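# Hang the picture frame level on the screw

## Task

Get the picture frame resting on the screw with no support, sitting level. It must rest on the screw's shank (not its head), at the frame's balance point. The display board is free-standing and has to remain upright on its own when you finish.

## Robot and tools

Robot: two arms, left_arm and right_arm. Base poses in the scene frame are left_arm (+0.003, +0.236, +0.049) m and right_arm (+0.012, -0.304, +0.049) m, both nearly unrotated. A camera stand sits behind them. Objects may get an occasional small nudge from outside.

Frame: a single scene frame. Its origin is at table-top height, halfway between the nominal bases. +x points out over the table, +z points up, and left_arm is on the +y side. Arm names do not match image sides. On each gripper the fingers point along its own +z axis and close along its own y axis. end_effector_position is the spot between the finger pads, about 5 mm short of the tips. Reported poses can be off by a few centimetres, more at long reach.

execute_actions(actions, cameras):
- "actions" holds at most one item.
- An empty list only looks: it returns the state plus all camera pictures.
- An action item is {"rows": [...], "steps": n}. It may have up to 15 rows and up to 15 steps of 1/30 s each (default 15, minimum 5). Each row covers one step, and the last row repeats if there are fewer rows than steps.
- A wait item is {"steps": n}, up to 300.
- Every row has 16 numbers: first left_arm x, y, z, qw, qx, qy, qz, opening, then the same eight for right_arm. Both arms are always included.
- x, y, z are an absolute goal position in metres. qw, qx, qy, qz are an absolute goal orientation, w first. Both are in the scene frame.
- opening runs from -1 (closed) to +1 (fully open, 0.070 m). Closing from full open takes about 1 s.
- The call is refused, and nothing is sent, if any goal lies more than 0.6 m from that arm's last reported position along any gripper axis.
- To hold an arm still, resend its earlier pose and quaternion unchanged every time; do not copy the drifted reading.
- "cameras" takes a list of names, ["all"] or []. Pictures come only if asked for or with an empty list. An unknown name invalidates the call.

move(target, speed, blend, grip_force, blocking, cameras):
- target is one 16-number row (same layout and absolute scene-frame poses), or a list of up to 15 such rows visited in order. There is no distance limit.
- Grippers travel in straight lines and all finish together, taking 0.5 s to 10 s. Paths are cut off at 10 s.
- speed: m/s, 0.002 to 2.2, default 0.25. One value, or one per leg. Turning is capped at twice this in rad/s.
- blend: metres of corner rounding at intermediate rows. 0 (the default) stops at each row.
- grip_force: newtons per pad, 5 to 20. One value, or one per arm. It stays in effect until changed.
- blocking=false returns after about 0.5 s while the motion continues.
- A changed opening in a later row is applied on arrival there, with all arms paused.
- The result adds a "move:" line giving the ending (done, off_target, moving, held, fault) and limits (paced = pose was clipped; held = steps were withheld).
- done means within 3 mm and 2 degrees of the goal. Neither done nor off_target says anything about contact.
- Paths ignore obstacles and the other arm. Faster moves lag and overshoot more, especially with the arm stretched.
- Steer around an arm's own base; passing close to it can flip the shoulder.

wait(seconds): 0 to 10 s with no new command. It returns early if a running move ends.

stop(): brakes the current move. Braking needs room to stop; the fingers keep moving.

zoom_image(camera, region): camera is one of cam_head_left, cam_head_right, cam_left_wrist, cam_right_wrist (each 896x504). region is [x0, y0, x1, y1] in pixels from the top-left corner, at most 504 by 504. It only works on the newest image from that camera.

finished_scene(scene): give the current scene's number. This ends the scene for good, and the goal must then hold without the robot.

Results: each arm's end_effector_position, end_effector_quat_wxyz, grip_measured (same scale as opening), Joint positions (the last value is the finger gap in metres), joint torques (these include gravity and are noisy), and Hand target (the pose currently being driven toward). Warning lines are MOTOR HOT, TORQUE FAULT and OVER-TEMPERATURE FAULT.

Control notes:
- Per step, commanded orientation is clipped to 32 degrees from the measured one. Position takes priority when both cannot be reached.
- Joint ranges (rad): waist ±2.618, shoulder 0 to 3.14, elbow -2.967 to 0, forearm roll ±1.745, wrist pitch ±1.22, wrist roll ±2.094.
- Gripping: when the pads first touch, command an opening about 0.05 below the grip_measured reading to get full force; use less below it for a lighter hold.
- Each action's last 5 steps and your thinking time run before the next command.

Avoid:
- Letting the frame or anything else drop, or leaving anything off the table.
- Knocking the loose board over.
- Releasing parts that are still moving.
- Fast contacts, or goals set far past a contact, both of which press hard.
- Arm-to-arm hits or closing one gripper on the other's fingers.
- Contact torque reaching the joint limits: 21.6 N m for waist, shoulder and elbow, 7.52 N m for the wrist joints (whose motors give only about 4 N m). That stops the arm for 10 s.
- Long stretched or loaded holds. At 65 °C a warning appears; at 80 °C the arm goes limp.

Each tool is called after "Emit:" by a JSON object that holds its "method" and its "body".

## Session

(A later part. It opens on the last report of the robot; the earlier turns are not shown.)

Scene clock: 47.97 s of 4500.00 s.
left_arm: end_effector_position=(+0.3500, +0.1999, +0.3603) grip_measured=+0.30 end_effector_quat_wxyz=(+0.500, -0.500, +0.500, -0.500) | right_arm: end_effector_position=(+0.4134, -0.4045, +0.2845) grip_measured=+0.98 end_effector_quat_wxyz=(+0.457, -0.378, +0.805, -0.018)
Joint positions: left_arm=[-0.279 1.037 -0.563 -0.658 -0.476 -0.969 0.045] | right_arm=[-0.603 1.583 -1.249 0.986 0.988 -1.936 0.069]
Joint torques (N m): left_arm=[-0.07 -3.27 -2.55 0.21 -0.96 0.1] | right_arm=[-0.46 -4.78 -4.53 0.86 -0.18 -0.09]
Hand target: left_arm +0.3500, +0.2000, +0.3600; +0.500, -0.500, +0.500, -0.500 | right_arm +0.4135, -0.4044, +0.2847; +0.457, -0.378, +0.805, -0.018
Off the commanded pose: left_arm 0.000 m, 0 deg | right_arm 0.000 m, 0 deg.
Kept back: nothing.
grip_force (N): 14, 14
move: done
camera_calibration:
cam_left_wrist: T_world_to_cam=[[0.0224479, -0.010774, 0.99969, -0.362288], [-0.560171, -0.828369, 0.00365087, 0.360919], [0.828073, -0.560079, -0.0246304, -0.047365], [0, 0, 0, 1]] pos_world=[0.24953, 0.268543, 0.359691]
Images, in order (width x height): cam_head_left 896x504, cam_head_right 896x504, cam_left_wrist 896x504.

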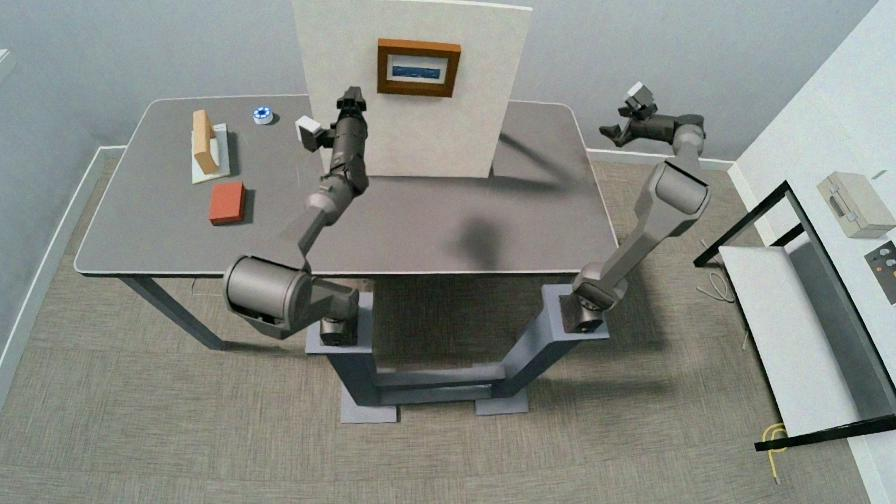

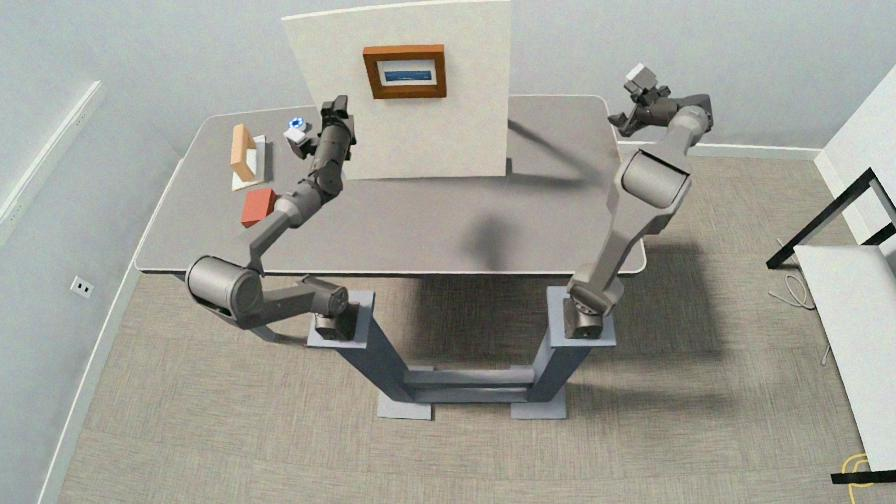

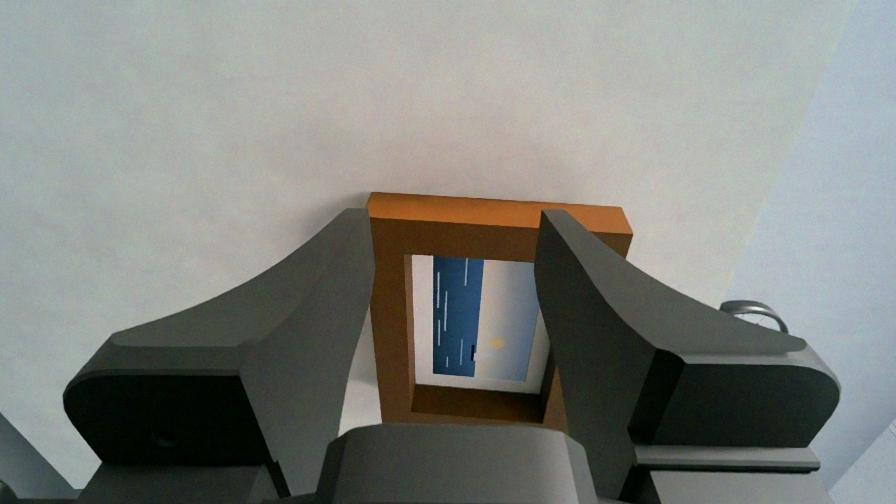

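Emit:
{"method": "move", "body": {"target": [[0.37,0.09,0.42,0.5,-0.5,0.5,-0.5,-0.06,0.415,-0.30,0.36,0.340,0.357,0.629,0.600,1.0],[0.395,0.0750,0.4280,0.5,-0.5,0.5,-0.5,-0.06,0.415,-0.22,0.40,0.340,0.357,0.629,0.600,1.0]], "speed": 0.25, "blend": 0.02, "cameras": ["cam_left_wrist","cam_right_wrist"]}}

Emit:
{"method": "zoom_image", "body": {"camera": "cam_left_wrist", "region": [380, 0, 540, 380]}}

Emit:
{"method": "zoom_image", "body": {"camera": "cam_right_wrist", "region": [350, 180, 600, 380]}}

Scene clock: 56.93 s of 4500.00 s.
left_arm: end_effector_position=(+0.3953, +0.0744, +0.4276) grip_measured=-0.06 end_effector_quat_wxyz=(+0.500, -0.500, +0.501, -0.500) | right_arm: end_effector_position=(+0.4149, -0.2199, +0.4004) grip_measured=+0.98 end_effector_quat_wxyz=(+0.334, +0.359, +0.638, +0.594)
Joint positions: left_arm=[-0.755 1.381 -1.093 -1.365 -0.781 -0.285 0.033] | right_arm=[-0.119 1.32 -0.992 1.751 0.699 -0.291 0.069]
Joint torques (N m): left_arm=[0.22 -6.11 -2.9 0.53 -0.62 -0.05] | right_arm=[-0.46 -3.89 -4.44 0.47 0.32 0.07]
Hand target: left_arm +0.3950, +0.0750, +0.4280; +0.500, -0.500, +0.500, -0.500 | right_arm +0.4150, -0.2201, +0.4002; +0.334, +0.359, +0.638, +0.594
Off the commanded pose: left_arm 0.001 m, 0 deg | right_arm 0.000 m, 1 deg.
joint sent to its limit (right arm) — joint 4 (forearm roll), upper limit.
Kept back: nothing.
grip_force (N): 14, 14
move: done
camera_calibration:
cam_left_wrist: T_world_to_cam=[[0.023707, -0.0126445, 0.999639, -0.432415], [-0.560704, -0.828011, 0.00282385, 0.282629], [0.827677, -0.560569, -0.0267194, -0.152363], [0, 0, 0, 1]] pos_world=[0.29483, 0.143143, 0.427389]
cam_right_wrist: T_world_to_cam=[[-0.0896114, -0.00833757, -0.995942, 0.434784], [-0.928748, 0.361859, 0.0805361, 0.426401], [0.359719, 0.932196, -0.0401702, 0.190149], [0, 0, 0, 1]] pos_world=[0.36658, -0.327928, 0.406318]
Images, in order (width x height): cam_left_wrist 896x504, cam_right_wrist 896x504.

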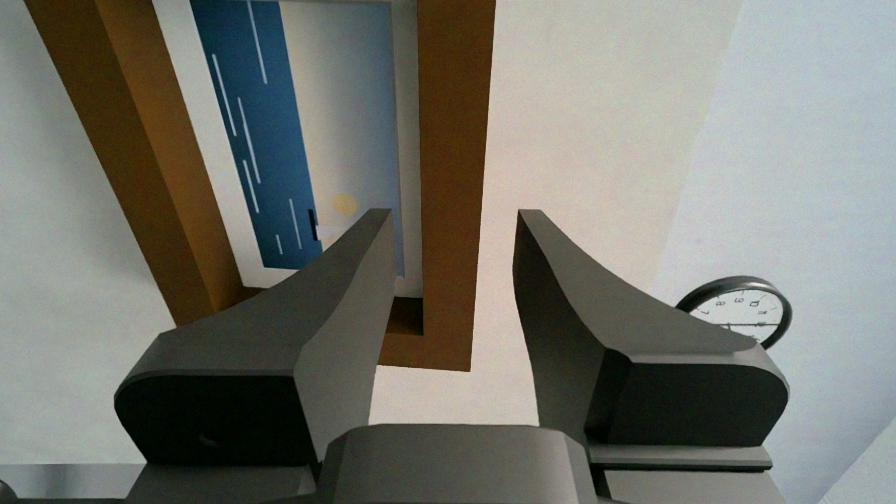

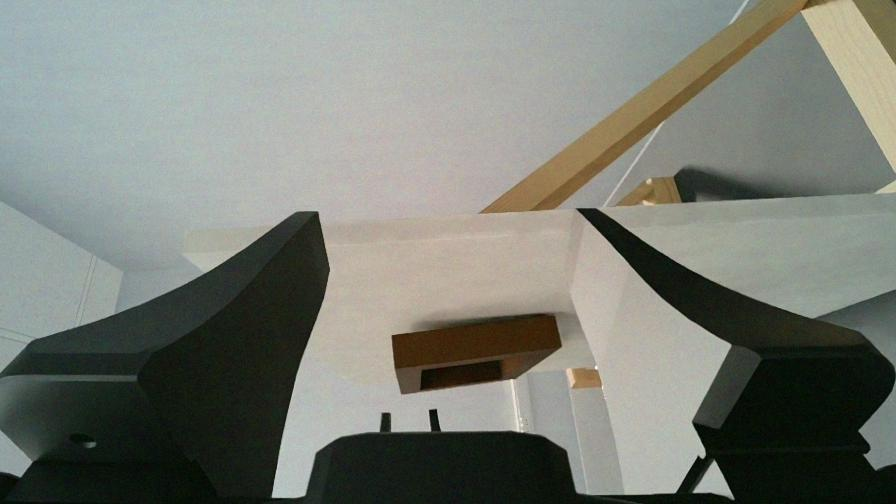

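Scaled by 1.326 from the camera's 896x504 image, which has a finer 1280x720 frame.

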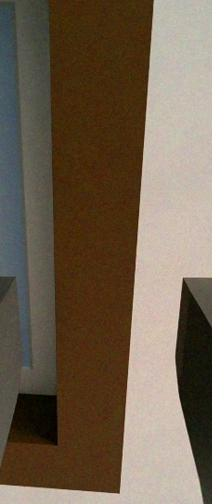

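Scaled by 2.016 from the camera's 896x504 image, which has a finer 1280x720 frame.

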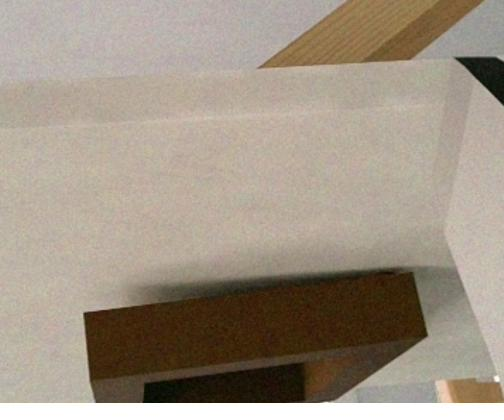

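Emit:
{"method": "move", "body": {"target": [[0.428,0.0750,0.4270,0.5043,-0.4956,0.5043,-0.4956,-0.06,0.415,-0.30,0.36,0.340,0.357,0.629,0.600,1.0],[0.428,0.0750,0.4270,0.5043,-0.4956,0.5043,-0.4956,-0.36,0.415,-0.30,0.36,0.340,0.357,0.629,0.600,1.0]], "speed": 0.08, "cameras": ["cam_left_wrist"]}}

Emit:
{"method": "zoom_image", "body": {"camera": "cam_left_wrist", "region": [340, 0, 580, 440]}}

Scene clock: 60.47 s of 4500.00 s.
left_arm: end_effector_position=(+0.4282, +0.0749, +0.4269) grip_measured=-0.36 end_effector_quat_wxyz=(+0.504, -0.496, +0.505, -0.496) | right_arm: end_effector_position=(+0.4149, -0.3003, +0.3602) grip_measured=+0.98 end_effector_quat_wxyz=(+0.335, +0.357, +0.635, +0.597)
Joint positions: left_arm=[-0.667 1.468 -1.176 -1.321 -0.698 -0.304 0.022] | right_arm=[-0.456 1.447 -0.937 1.751 1.05 -0.452 0.069]
Joint torques (N m): left_arm=[-0.65 -5.98 -2.61 0.5 -0.67 -0.08] | right_arm=[0.68 -5.59 -4.13 0.81 0.19 0.17]
Hand target: left_arm +0.4280, +0.0750, +0.4270; +0.504, -0.496, +0.504, -0.496 | right_arm +0.4149, -0.3001, +0.3602; +0.335, +0.358, +0.635, +0.597
Off the commanded pose: left_arm 0.000 m, 0 deg | right_arm 0.000 m, 1 deg.
joint sent to its limit (right arm) — joint 4 (forearm roll), upper limit.
Kept back: nothing.
grip_force (N): 14, 14
move: done
camera_calibration:
cam_left_wrist: T_world_to_cam=[[0.0235622, -0.028956, 0.999303, -0.431039], [-0.560176, -0.828303, -0.0107929, 0.30713], [0.828038, -0.559531, -0.035737, -0.175628], [0, 0, 0, 1]] pos_world=[0.32763, 0.143647, 0.427777]
Images, in order (width x height): cam_left_wrist 896x504.

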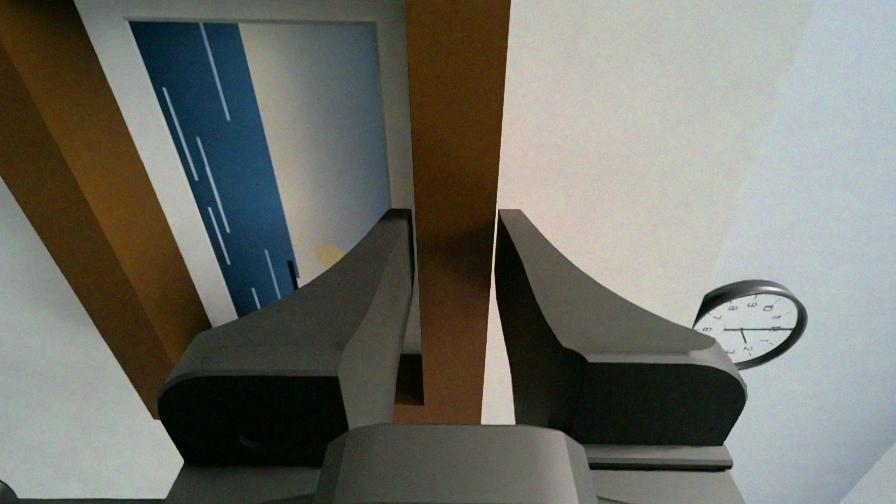

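Scaled by 1.145 from the camera's 896x504 image, which has a finer 1280x720 frame.

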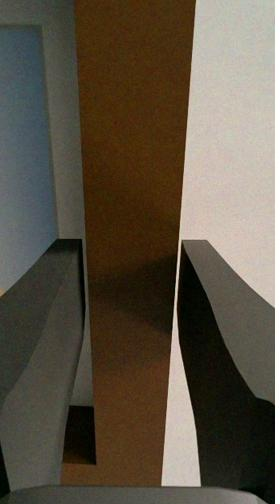

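Emit:
{"method": "move", "body": {"target": [[0.428,0.0750,0.4270,0.5043,-0.4956,0.5043,-0.4956,-0.45,0.415,-0.30,0.36,0.340,0.357,0.629,0.600,1.0],[0.428,0.0750,0.4270,0.5043,-0.4956,0.5043,-0.4956,-0.56,0.415,-0.30,0.36,0.340,0.357,0.629,0.600,1.0]], "speed": 0.05}}

Emit:
{"method": "move", "body": {"target": [0.428,0.0750,0.4297,0.5043,-0.4956,0.5043,-0.4956,-0.56,0.415,-0.30,0.36,0.340,0.357,0.629,0.600,1.0], "speed": 0.03}}

Emit:
{"method": "move", "body": {"target": [0.4305,0.0758,0.4300,0.5,-0.5,0.5,-0.5,-0.56,0.415,-0.30,0.36,0.340,0.357,0.629,0.600,1.0], "speed": 0.03, "cameras": ["cam_head_left","cam_head_right","cam_left_wrist"]}}

Emit:
{"method": "zoom_image", "body": {"camera": "cam_head_left", "region": [360, 25, 480, 115]}}

Emit:
{"method": "zoom_image", "body": {"camera": "cam_head_right", "region": [345, 25, 465, 115]}}

Emit:
{"method": "zoom_image", "body": {"camera": "cam_left_wrist", "region": [340, 0, 580, 440]}}

Scene clock: 62.83 s of 4500.00 s.
left_arm: end_effector_position=(+0.4282, +0.0749, +0.4269) grip_measured=-0.44 end_effector_quat_wxyz=(+0.504, -0.496, +0.505, -0.496) | right_arm: end_effector_position=(+0.4149, -0.3003, +0.3602) grip_measured=+0.98 end_effector_quat_wxyz=(+0.335, +0.357, +0.635, +0.597)
Joint positions: left_arm=[-0.667 1.468 -1.176 -1.321 -0.698 -0.304 0.019] | right_arm=[-0.456 1.447 -0.937 1.751 1.05 -0.452 0.069]
Joint torques (N m): left_arm=[0.2 -6.14 -1.64 0.13 -0.31 0.07] | right_arm=[0.36 -5.24 -4.46 0.9 0.24 0.03]
Hand target: left_arm +0.4280, +0.0750, +0.4270; +0.504, -0.496, +0.504, -0.496 | right_arm +0.4149, -0.3001, +0.3602; +0.335, +0.358, +0.635, +0.597
Off the commanded pose: left_arm 0.000 m, 0 deg | right_arm 0.000 m, 1 deg.
joint sent to its limit (right arm) — joint 4 (forearm roll), upper limit.
Kept back: nothing.
grip_force (N): 14, 14
move: done

Scene clock: 63.53 s of 4500.00 s.
left_arm: end_effector_position=(+0.4282, +0.0749, +0.4288) grip_measured=-0.45 end_effector_quat_wxyz=(+0.504, -0.496, +0.505, -0.495) | right_arm: end_effector_position=(+0.4149, -0.3003, +0.3602) grip_measured=+0.98 end_effector_quat_wxyz=(+0.335, +0.357, +0.635, +0.597)
Joint positions: left_arm=[-0.667 1.467 -1.184 -1.334 -0.695 -0.288 0.019] | right_arm=[-0.456 1.447 -0.937 1.751 1.05 -0.452 0.069]
Joint torques (N m): left_arm=[0.44 -6.84 -4.56 1.08 -0.72 0.07] | right_arm=[0.17 -5.11 -4.47 0.9 0.26 0]
Hand target: left_arm +0.4280, +0.0750, +0.4297; +0.504, -0.496, +0.504, -0.496 | right_arm +0.4149, -0.3001, +0.3602; +0.335, +0.358, +0.635, +0.597
Off the commanded pose: left_arm 0.001 m, 0 deg | right_arm 0.000 m, 1 deg.
joint sent to its limit (right arm) — joint 4 (forearm roll), upper limit.
Kept back: nothing.
grip_force (N): 14, 14
move: done

Scene clock: 64.23 s of 4500.00 s.
left_arm: end_effector_position=(+0.4295, +0.0749, +0.4309) grip_measured=-0.45 end_effector_quat_wxyz=(+0.499, -0.499, +0.500, -0.502) | right_arm: end_effector_position=(+0.4149, -0.3003, +0.3602) grip_measured=+0.98 end_effector_quat_wxyz=(+0.335, +0.357, +0.635, +0.597)
Joint positions: left_arm=[-0.662 1.469 -1.191 -1.331 -0.687 -0.307 0.019] | right_arm=[-0.456 1.447 -0.937 1.751 1.05 -0.452 0.069]
Joint torques (N m): left_arm=[5.1 -4.07 -5.09 1.12 -1.2 -0.01] | right_arm=[-0.02 -5.04 -4.4 0.9 0.28 -0.03]
Hand target: left_arm +0.4305, +0.0758, +0.4300; +0.500, -0.500, +0.500, -0.500 | right_arm +0.4149, -0.3001, +0.3602; +0.335, +0.358, +0.635, +0.597
Off the commanded pose: left_arm 0.002 m, 0 deg | right_arm 0.000 m, 1 deg.
joint sent to its limit (right arm) — joint 4 (forearm roll), upper limit.
Kept back: nothing.
grip_force (N): 14, 14
move: done
camera_calibration:
cam_left_wrist: T_world_to_cam=[[0.0214899, -0.0100731, 0.999718, -0.435697], [-0.562722, -0.826638, 0.00376708, 0.302549], [0.826367, -0.562645, -0.0234327, -0.181051], [0, 0, 0, 1]] pos_world=[0.329228, 0.143842, 0.430192]
Images, in order (width x height): cam_head_left 896x504, cam_head_right 896x504, cam_left_wrist 896x504.

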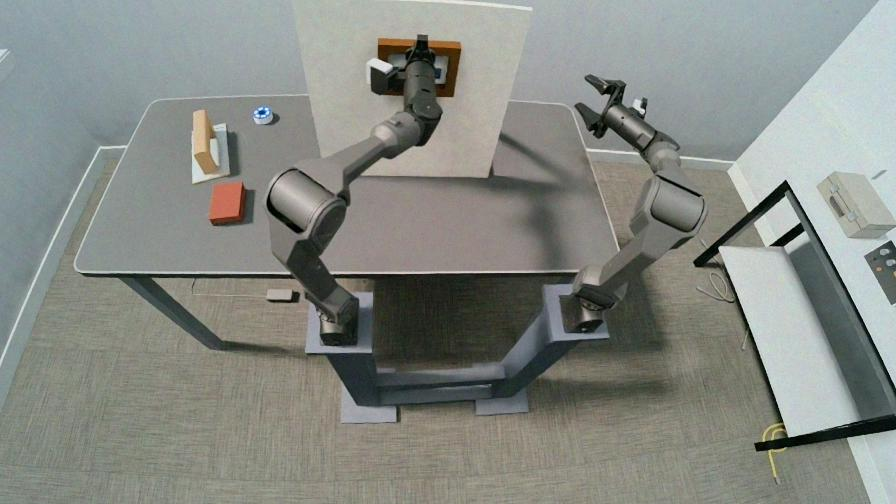

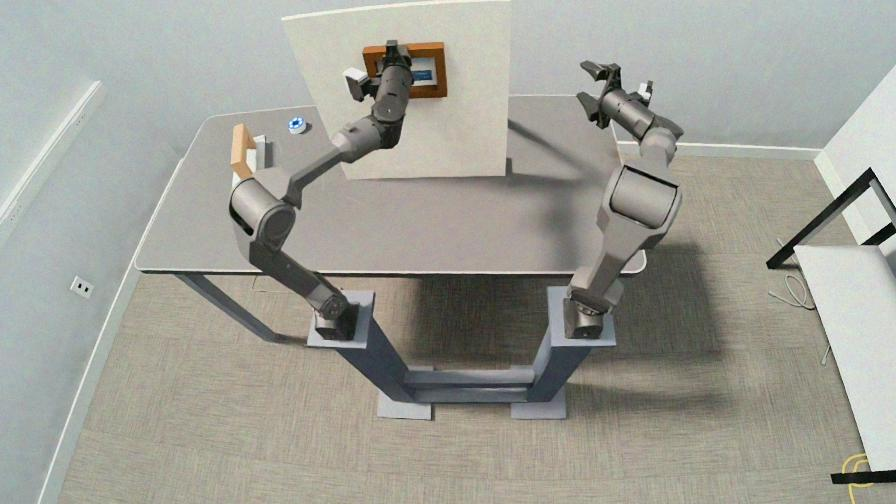

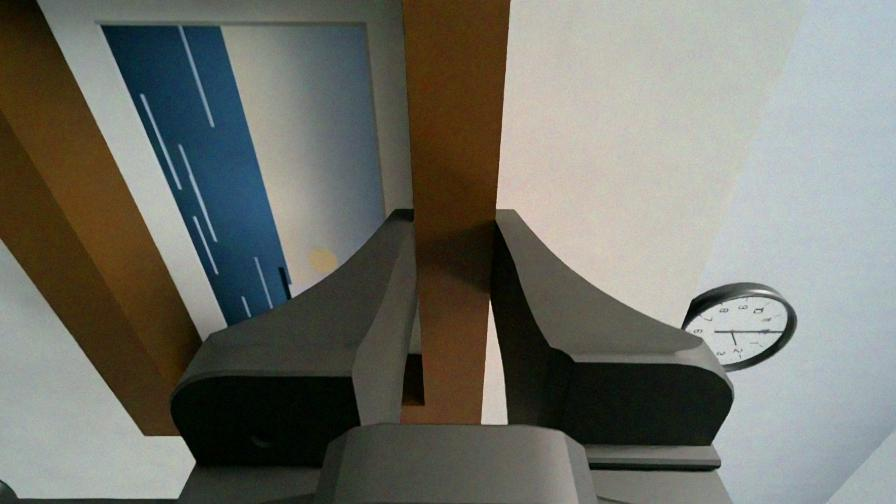

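Scaled by 4.200 from the camera's 896x504 image, which has a finer 1280x720 frame.

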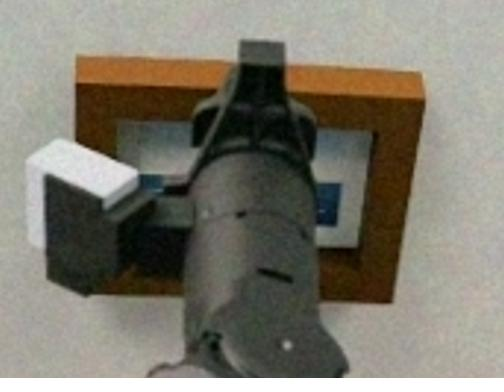

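Scaled by 4.200 from the camera's 896x504 image, which has a finer 1280x720 frame.

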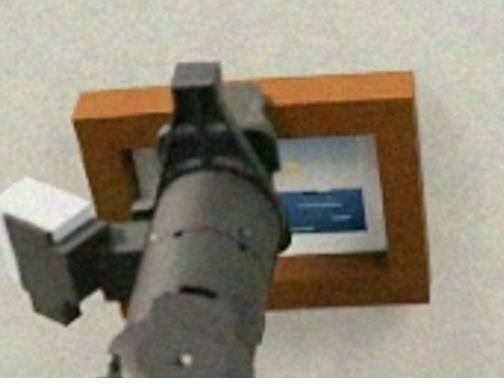

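Scaled by 1.145 from the camera's 896x504 image, which has a finer 1280x720 frame.

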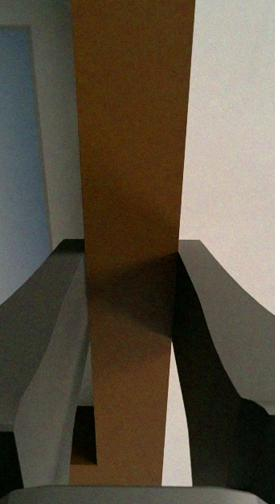

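Emit:
{"method": "move", "body": {"target": [[0.4315,0.0760,0.4300,0.5,-0.5,0.5,-0.5,-0.56,0.415,-0.30,0.36,0.340,0.357,0.629,0.600,1.0],[0.4315,0.0760,0.4285,0.5,-0.5,0.5,-0.5,-0.56,0.415,-0.30,0.36,0.340,0.357,0.629,0.600,1.0]], "speed": 0.02, "cameras": []}}

Scene clock: 66.47 s of 4500.00 s.
left_arm: end_effector_position=(+0.4312, +0.0759, +0.4304) grip_measured=-0.45 end_effector_quat_wxyz=(+0.500, -0.499, +0.499, -0.501) | right_arm: end_effector_position=(+0.4149, -0.3003, +0.3602) grip_measured=+0.98 end_effector_quat_wxyz=(+0.335, +0.357, +0.635, +0.597)
Joint positions: left_arm=[-0.656 1.472 -1.191 -1.321 -0.685 -0.316 0.019] | right_arm=[-0.456 1.447 -0.937 1.751 1.05 -0.452 0.069]
Joint torques (N m): left_arm=[6.22 -1.8 -1.08 -0.34 -1.49 -0.09] | right_arm=[-0.35 -4.7 -4.28 0.9 0.31 -0.19]
Hand target: left_arm +0.4315, +0.0760, +0.4285; +0.500, -0.500, +0.500, -0.500 | right_arm +0.4149, -0.3001, +0.3602; +0.335, +0.358, +0.635, +0.597
Off the commanded pose: left_arm 0.002 m, 0 deg | right_arm 0.000 m, 1 deg.
joint sent to its limit (right arm) — joint 4 (forearm roll), upper limit.
Kept back: nothing.
grip_force (N): 14, 14
move: done
No camera images: "cameras" was empty.

Emit:
{"method": "move", "body": {"target": [[0.4325,0.0760,0.4315,0.5,-0.5,0.5,-0.5,-0.56,0.415,-0.30,0.36,0.340,0.357,0.629,0.600,1.0],[0.4345,0.0760,0.4315,0.5,-0.5,0.5,-0.5,-0.56,0.415,-0.30,0.36,0.340,0.357,0.629,0.600,1.0]], "speed": 0.02, "cameras": ["cam_head_left","cam_head_right","cam_left_wrist"]}}

Emit:
{"method": "zoom_image", "body": {"camera": "cam_head_left", "region": [360, 25, 480, 115]}}

Emit:
{"method": "zoom_image", "body": {"camera": "cam_head_right", "region": [345, 25, 465, 115]}}

Scene clock: 68.30 s of 4500.00 s.
left_arm: end_effector_position=(+0.4347, +0.0758, +0.4304) grip_measured=-0.45 end_effector_quat_wxyz=(+0.500, -0.500, +0.501, -0.499) | right_arm: end_effector_position=(+0.4149, -0.3003, +0.3602) grip_measured=+0.98 end_effector_quat_wxyz=(+0.335, +0.357, +0.635, +0.597)
Joint positions: left_arm=[-0.649 1.482 -1.207 -1.334 -0.676 -0.3 0.019] | right_arm=[-0.456 1.447 -0.937 1.751 1.05 -0.452 0.069]
Joint torques (N m): left_arm=[6.92 -3.47 -4.17 0.58 -1.78 -0.12] | right_arm=[-0.29 -4.41 -4.24 0.9 0.35 -0.17]
Hand target: left_arm +0.4345, +0.0760, +0.4315; +0.500, -0.500, +0.500, -0.500 | right_arm +0.4149, -0.3001, +0.3602; +0.335, +0.358, +0.635, +0.597
Off the commanded pose: left_arm 0.001 m, 0 deg | right_arm 0.000 m, 1 deg.
joint sent to its limit (right arm) — joint 4 (forearm roll), upper limit.
Kept back: nothing.
grip_force (N): 14, 14
move: done
camera_calibration:
cam_left_wrist: T_world_to_cam=[[0.025438, -0.0126034, 0.999597, -0.436795], [-0.560021, -0.82847, 0.00380583, 0.305149], [0.828088, -0.559892, -0.0281328, -0.183711], [0, 0, 0, 1]] pos_world=[0.33413, 0.144443, 0.430289]
Images, in order (width x height): cam_head_left 896x504, cam_head_right 896x504, cam_left_wrist 896x504.

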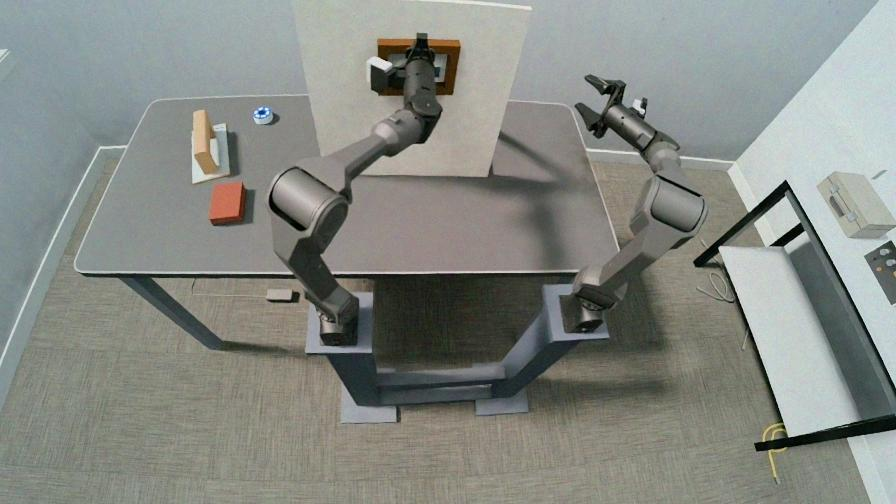

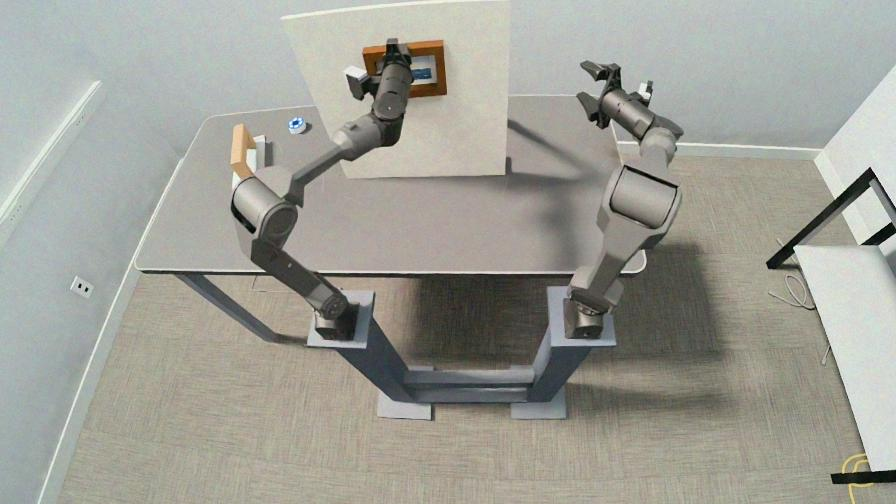

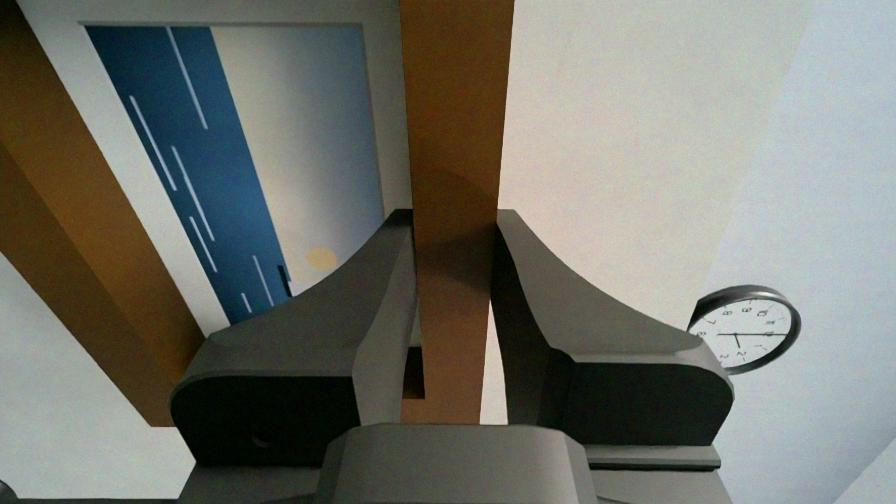

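Scaled by 4.200 from the camera's 896x504 image, which has a finer 1280x720 frame.

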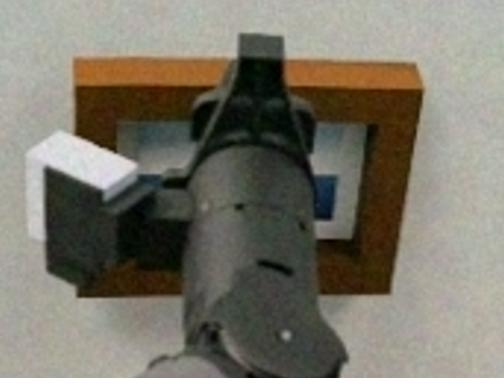

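Scaled by 4.200 from the camera's 896x504 image, which has a finer 1280x720 frame.

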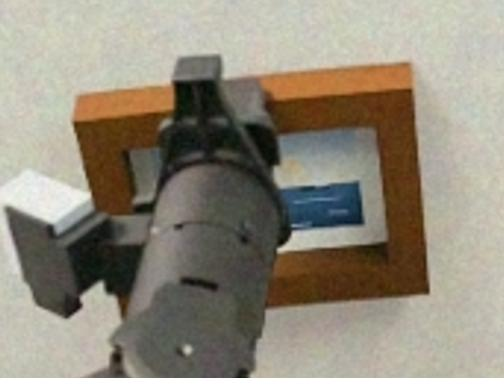

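Emit:
{"method": "move", "body": {"target": [[0.4345,0.0760,0.4300,0.5,-0.5,0.5,-0.5,-0.56,0.415,-0.30,0.36,0.340,0.357,0.629,0.600,1.0],[0.4345,0.0760,0.4285,0.5,-0.5,0.5,-0.5,-0.56,0.415,-0.30,0.36,0.340,0.357,0.629,0.600,1.0],[0.4345,0.0760,0.4270,0.5,-0.5,0.5,-0.5,-0.56,0.415,-0.30,0.36,0.340,0.357,0.629,0.600,1.0]], "speed": 0.02, "cameras": []}}

Scene clock: 70.63 s of 4500.00 s.
left_arm: end_effector_position=(+0.4341, +0.0763, +0.4288) grip_measured=-0.45 end_effector_quat_wxyz=(+0.501, -0.499, +0.499, -0.501) | right_arm: end_effector_position=(+0.4149, -0.3003, +0.3602) grip_measured=+0.98 end_effector_quat_wxyz=(+0.335, +0.357, +0.635, +0.597)
Joint positions: left_arm=[-0.649 1.481 -1.193 -1.311 -0.681 -0.328 0.019] | right_arm=[-0.456 1.447 -0.937 1.751 1.05 -0.452 0.069]
Joint torques (N m): left_arm=[3.49 -1.7 1.71 -1.25 -0.79 -0.19] | right_arm=[0.08 -4.09 -4.12 0.89 0.43 -0.13]
Hand target: left_arm +0.4345, +0.0760, +0.4270; +0.500, -0.500, +0.500, -0.500 | right_arm +0.4149, -0.3001, +0.3602; +0.335, +0.358, +0.635, +0.597
Off the commanded pose: left_arm 0.002 m, 0 deg | right_arm 0.000 m, 1 deg.
joint sent to its limit (right arm) — joint 4 (forearm roll), upper limit.
Kept back: nothing.
grip_force (N): 14, 14
move: done
No camera images: "cameras" was empty.

Emit:
{"method": "move", "body": {"target": [0.4341,0.0760,0.4280,0.5,-0.5,0.5,-0.5,-0.37,0.415,-0.30,0.36,0.340,0.357,0.629,0.600,1.0], "speed": 0.02, "cameras": ["cam_head_left","cam_head_right","cam_left_wrist"]}}

Emit:
{"method": "zoom_image", "body": {"camera": "cam_head_left", "region": [360, 25, 480, 115]}}

Emit:
{"method": "zoom_image", "body": {"camera": "cam_head_right", "region": [345, 25, 465, 115]}}

Scene clock: 71.60 s of 4500.00 s.
left_arm: end_effector_position=(+0.4347, +0.0769, +0.4263) grip_measured=-0.37 end_effector_quat_wxyz=(+0.500, -0.501, +0.500, -0.498) | right_arm: end_effector_position=(+0.4149, -0.3003, +0.3602) grip_measured=+0.98 end_effector_quat_wxyz=(+0.335, +0.357, +0.635, +0.597)
Joint positions: left_arm=[-0.647 1.483 -1.192 -1.319 -0.681 -0.322 0.022] | right_arm=[-0.456 1.447 -0.937 1.751 1.05 -0.452 0.069]
Joint torques (N m): left_arm=[-1.71 -3.44 -2.66 0.35 0.25 0.11] | right_arm=[0.25 -3.91 -4.02 0.89 0.42 -0.11]
Hand target: left_arm +0.4341, +0.0760, +0.4280; +0.500, -0.500, +0.500, -0.500 | right_arm +0.4149, -0.3001, +0.3602; +0.335, +0.358, +0.635, +0.597
Off the commanded pose: left_arm 0.002 m, 0 deg | right_arm 0.000 m, 1 deg.
joint sent to its limit (right arm) — joint 4 (forearm roll), upper limit.
Kept back: nothing.
grip_force (N): 14, 14
move: done
camera_calibration:
cam_left_wrist: T_world_to_cam=[[0.0268962, -0.012053, 0.999566, -0.433334], [-0.55756, -0.830122, 0.00499297, 0.304712], [0.829701, -0.557452, -0.0290474, -0.183659], [0, 0, 0, 1]] pos_world=[0.333932, 0.145344, 0.426289]
Images, in order (width x height): cam_head_left 896x504, cam_head_right 896x504, cam_left_wrist 896x504.

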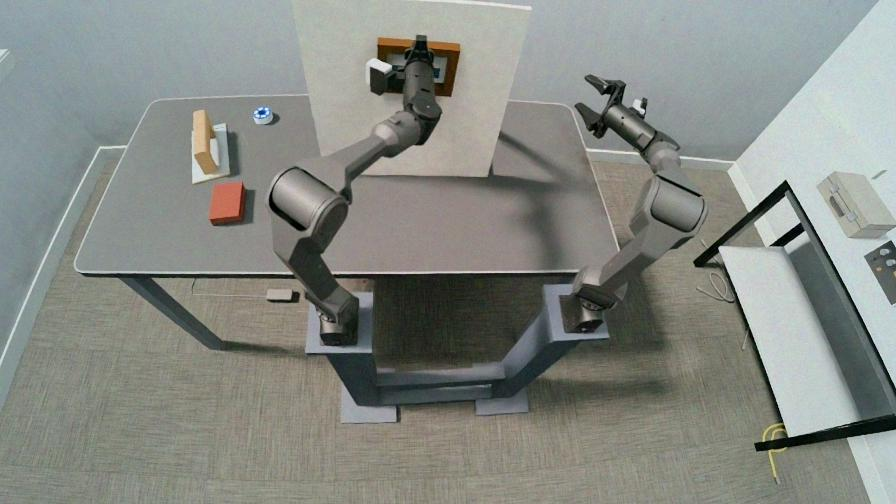

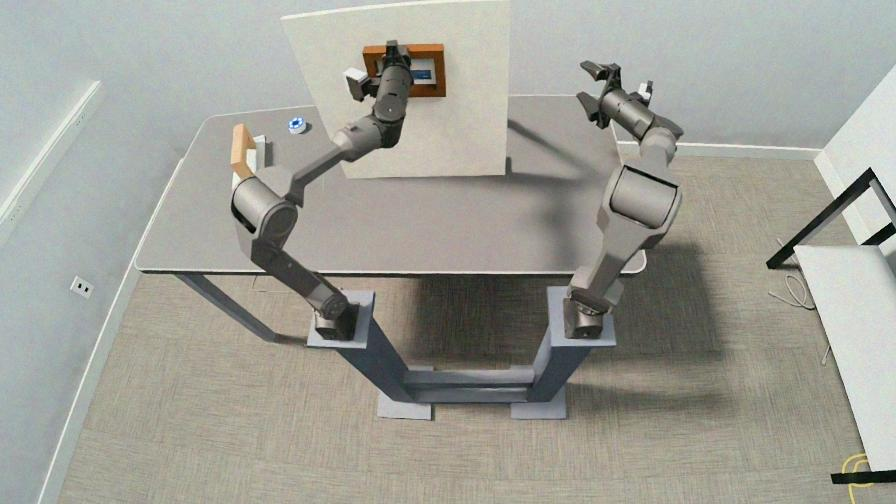

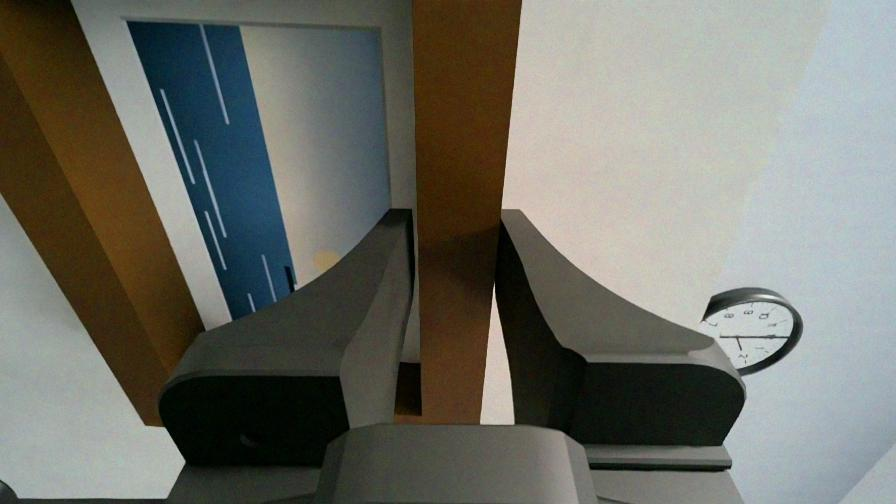

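Scaled by 4.200 from the camera's 896x504 image, which has a finer 1280x720 frame.

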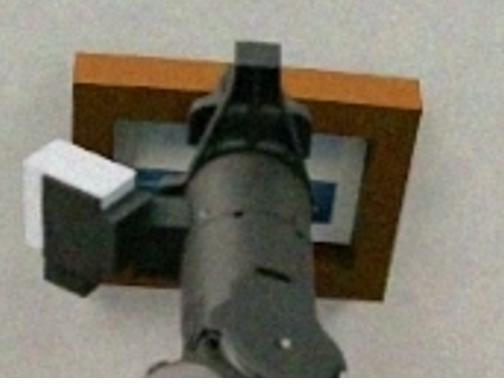

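Scaled by 4.200 from the camera's 896x504 image, which has a finer 1280x720 frame.

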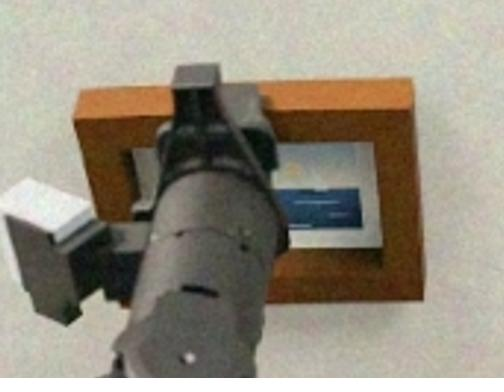

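Emit:
{"method": "move", "body": {"target": [0.4341,0.0768,0.4270,0.5,-0.5,0.5,-0.5,-0.15,0.415,-0.30,0.36,0.340,0.357,0.629,0.600,1.0], "speed": 0.02, "cameras": ["cam_head_left","cam_head_right","cam_left_wrist"]}}

Emit:
{"method": "zoom_image", "body": {"camera": "cam_head_left", "region": [360, 25, 480, 115]}}

Emit:
{"method": "zoom_image", "body": {"camera": "cam_head_right", "region": [345, 25, 465, 115]}}

Scene clock: 72.67 s of 4500.00 s.
left_arm: end_effector_position=(+0.4342, +0.0765, +0.4270) grip_measured=-0.15 end_effector_quat_wxyz=(+0.500, -0.500, +0.500, -0.500) | right_arm: end_effector_position=(+0.4149, -0.3003, +0.3602) grip_measured=+0.98 end_effector_quat_wxyz=(+0.335, +0.357, +0.635, +0.597)
Joint positions: left_arm=[-0.647 1.481 -1.189 -1.312 -0.679 -0.328 0.03] | right_arm=[-0.456 1.447 -0.937 1.751 1.05 -0.452 0.069]
Joint torques (N m): left_arm=[0.67 -6.68 -2.43 0.72 -0.51 -0.1] | right_arm=[0.49 -3.7 -4.07 0.9 0.4 -0.1]
Hand target: left_arm +0.4341, +0.0768, +0.4270; +0.500, -0.500, +0.500, -0.500 | right_arm +0.4149, -0.3001, +0.3602; +0.335, +0.358, +0.635, +0.597
Off the commanded pose: left_arm 0.000 m, 0 deg | right_arm 0.000 m, 1 deg.
joint sent to its limit (right arm) — joint 4 (forearm roll), upper limit.
Kept back: nothing.
grip_force (N): 14, 14
move: done
camera_calibration:
cam_left_wrist: T_world_to_cam=[[0.0234635, -0.011241, 0.999661, -0.432644], [-0.56028, -0.828294, 0.00383661, 0.305649], [0.827971, -0.56018, -0.0257328, -0.183979], [0, 0, 0, 1]] pos_world=[0.33373, 0.145243, 0.426591]
Images, in order (width x height): cam_head_left 896x504, cam_head_right 896x504, cam_left_wrist 896x504.

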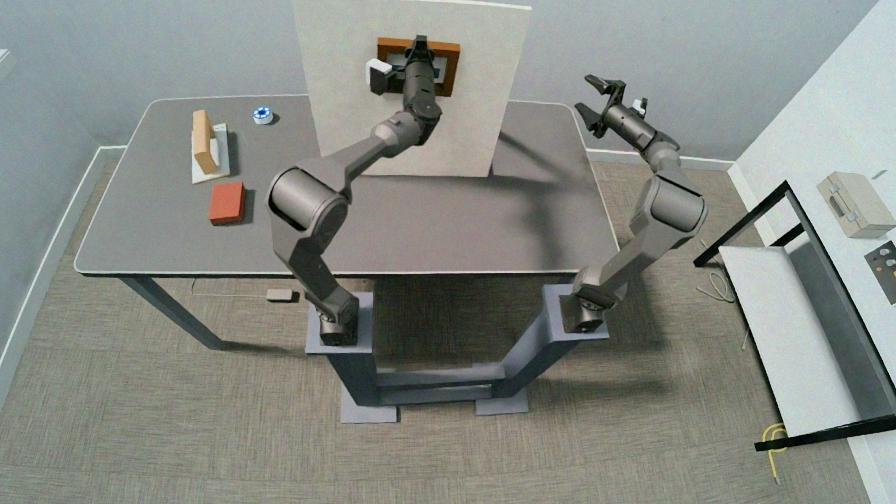

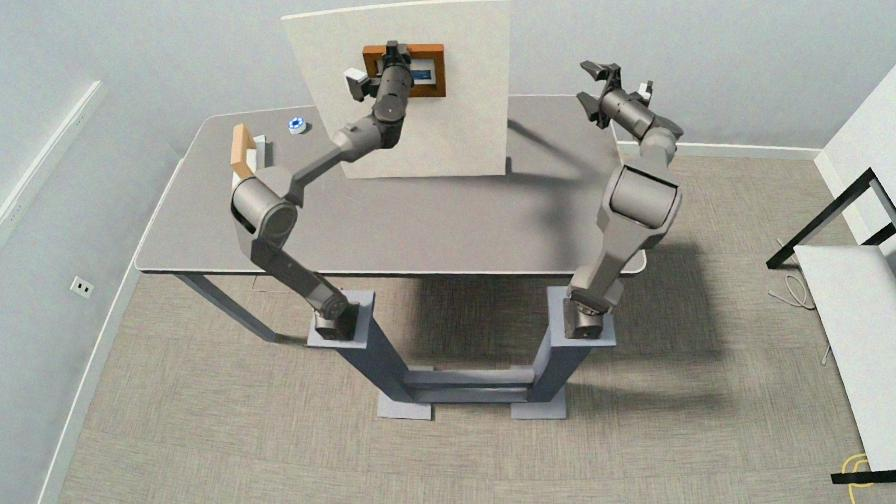

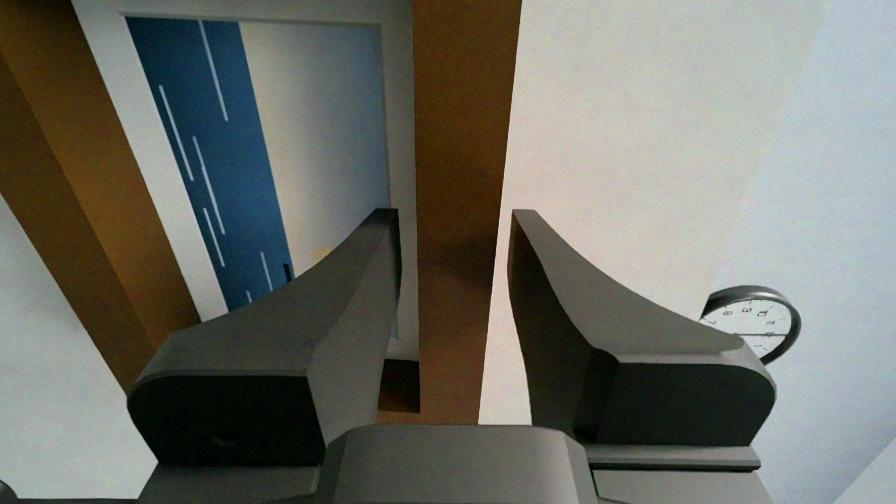

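Scaled by 4.200 from the camera's 896x504 image, which has a finer 1280x720 frame.

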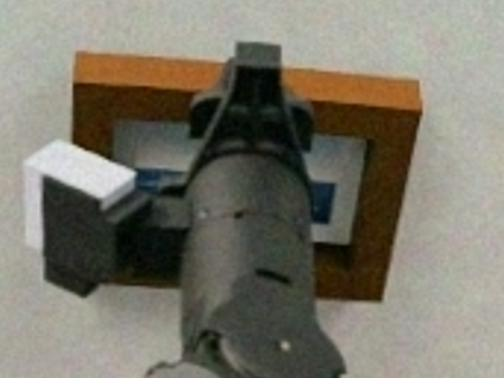

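Scaled by 4.200 from the camera's 896x504 image, which has a finer 1280x720 frame.

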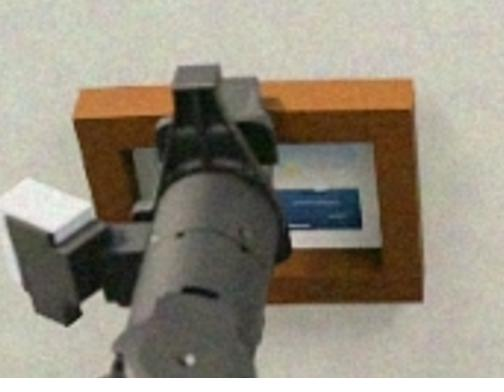

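Emit:
{"method": "move", "body": {"target": [[0.4340,0.0768,0.4265,0.4921,-0.5078,0.4921,-0.5078,-0.15,0.415,-0.30,0.36,0.340,0.357,0.629,0.600,1.0],[0.4340,0.0768,0.4265,0.4921,-0.5078,0.4921,-0.5078,-0.56,0.415,-0.30,0.36,0.340,0.357,0.629,0.600,1.0],[0.4330,0.0770,0.4310,0.4921,-0.5078,0.4921,-0.5078,-0.56,0.415,-0.30,0.36,0.340,0.357,0.629,0.600,1.0],[0.4330,0.0790,0.4315,0.5,-0.5,0.5,-0.5,-0.56,0.415,-0.30,0.36,0.340,0.357,0.629,0.600,1.0]], "speed": 0.03, "cameras": ["cam_head_left","cam_head_right","cam_left_wrist"]}}

Emit:
{"method": "zoom_image", "body": {"camera": "cam_head_left", "region": [360, 25, 480, 115]}}

Emit:
{"method": "zoom_image", "body": {"camera": "cam_head_right", "region": [345, 25, 465, 115]}}

Scene clock: 76.63 s of 4500.00 s.
left_arm: end_effector_position=(+0.4328, +0.0785, +0.4319) grip_measured=-0.45 end_effector_quat_wxyz=(+0.500, -0.500, +0.500, -0.500) | right_arm: end_effector_position=(+0.4149, -0.3003, +0.3602) grip_measured=+0.98 end_effector_quat_wxyz=(+0.335, +0.357, +0.635, +0.597)
Joint positions: left_arm=[-0.644 1.47 -1.198 -1.331 -0.671 -0.303 0.019] | right_arm=[-0.456 1.447 -0.937 1.751 1.05 -0.452 0.069]
Joint torques (N m): left_arm=[0.63 -7.37 -3.17 0.93 -0.72 0] | right_arm=[0.07 -3.88 -3.86 0.88 0.31 -0.07]
Hand target: left_arm +0.4330, +0.0790, +0.4315; +0.500, -0.500, +0.500, -0.500 | right_arm +0.4149, -0.3001, +0.3602; +0.335, +0.358, +0.635, +0.597
Off the commanded pose: left_arm 0.001 m, 0 deg | right_arm 0.000 m, 1 deg.
joint sent to its limit (right arm) — joint 4 (forearm roll), upper limit.
Kept back: nothing.
grip_force (N): 14, 14
move: done
camera_calibration:
cam_left_wrist: T_world_to_cam=[[0.0225464, -0.0109885, 0.999685, -0.43713], [-0.560883, -0.827887, 0.00354981, 0.306767], [0.827588, -0.560787, -0.0248292, -0.181749], [0, 0, 0, 1]] pos_world=[0.33233, 0.147243, 0.431391]
Images, in order (width x height): cam_head_left 896x504, cam_head_right 896x504, cam_left_wrist 896x504.

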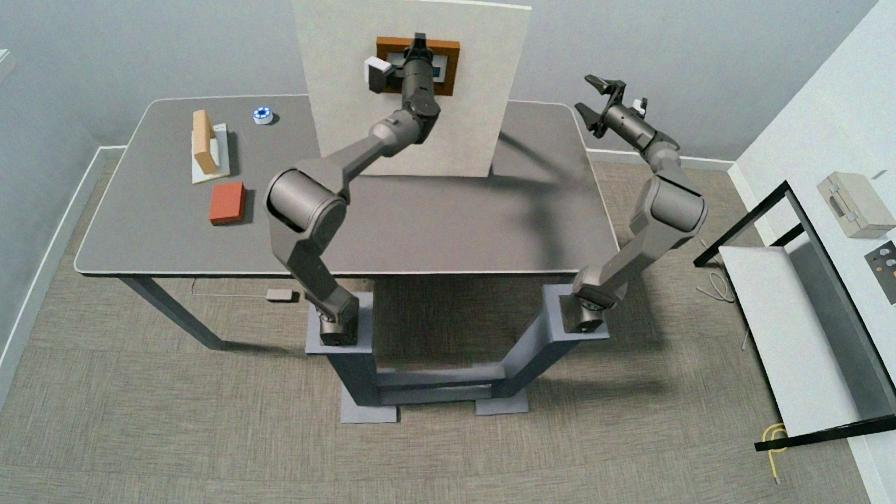

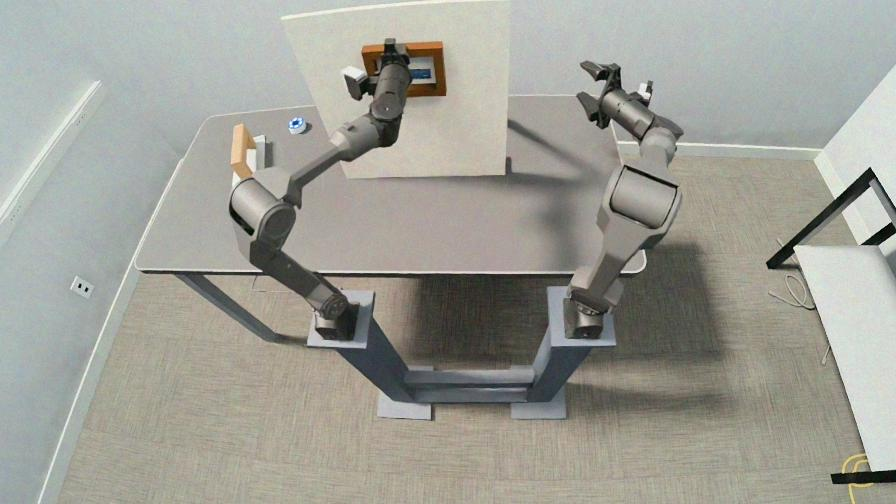

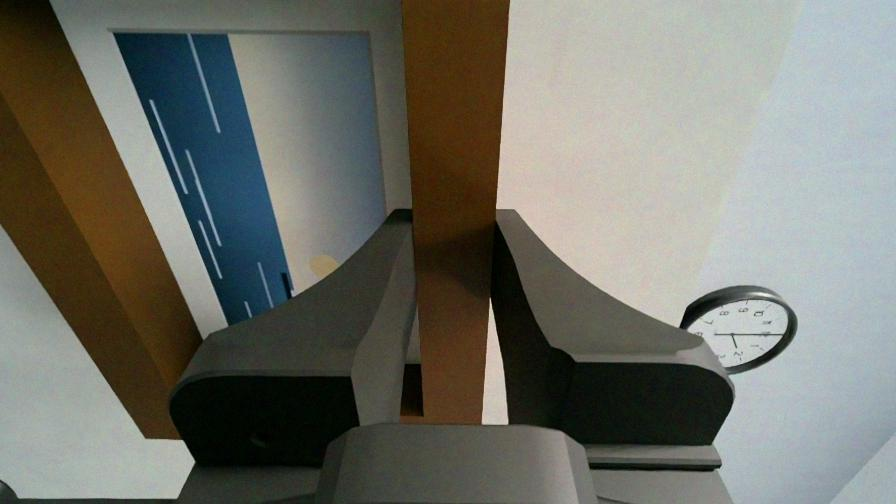

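Scaled by 4.200 from the camera's 896x504 image, which has a finer 1280x720 frame.

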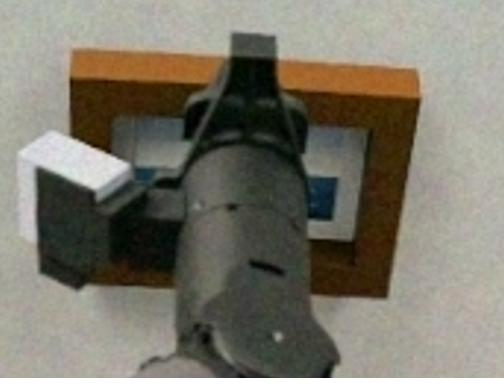

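Scaled by 4.200 from the camera's 896x504 image, which has a finer 1280x720 frame.

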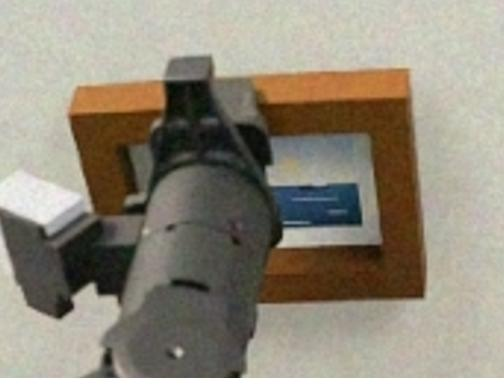

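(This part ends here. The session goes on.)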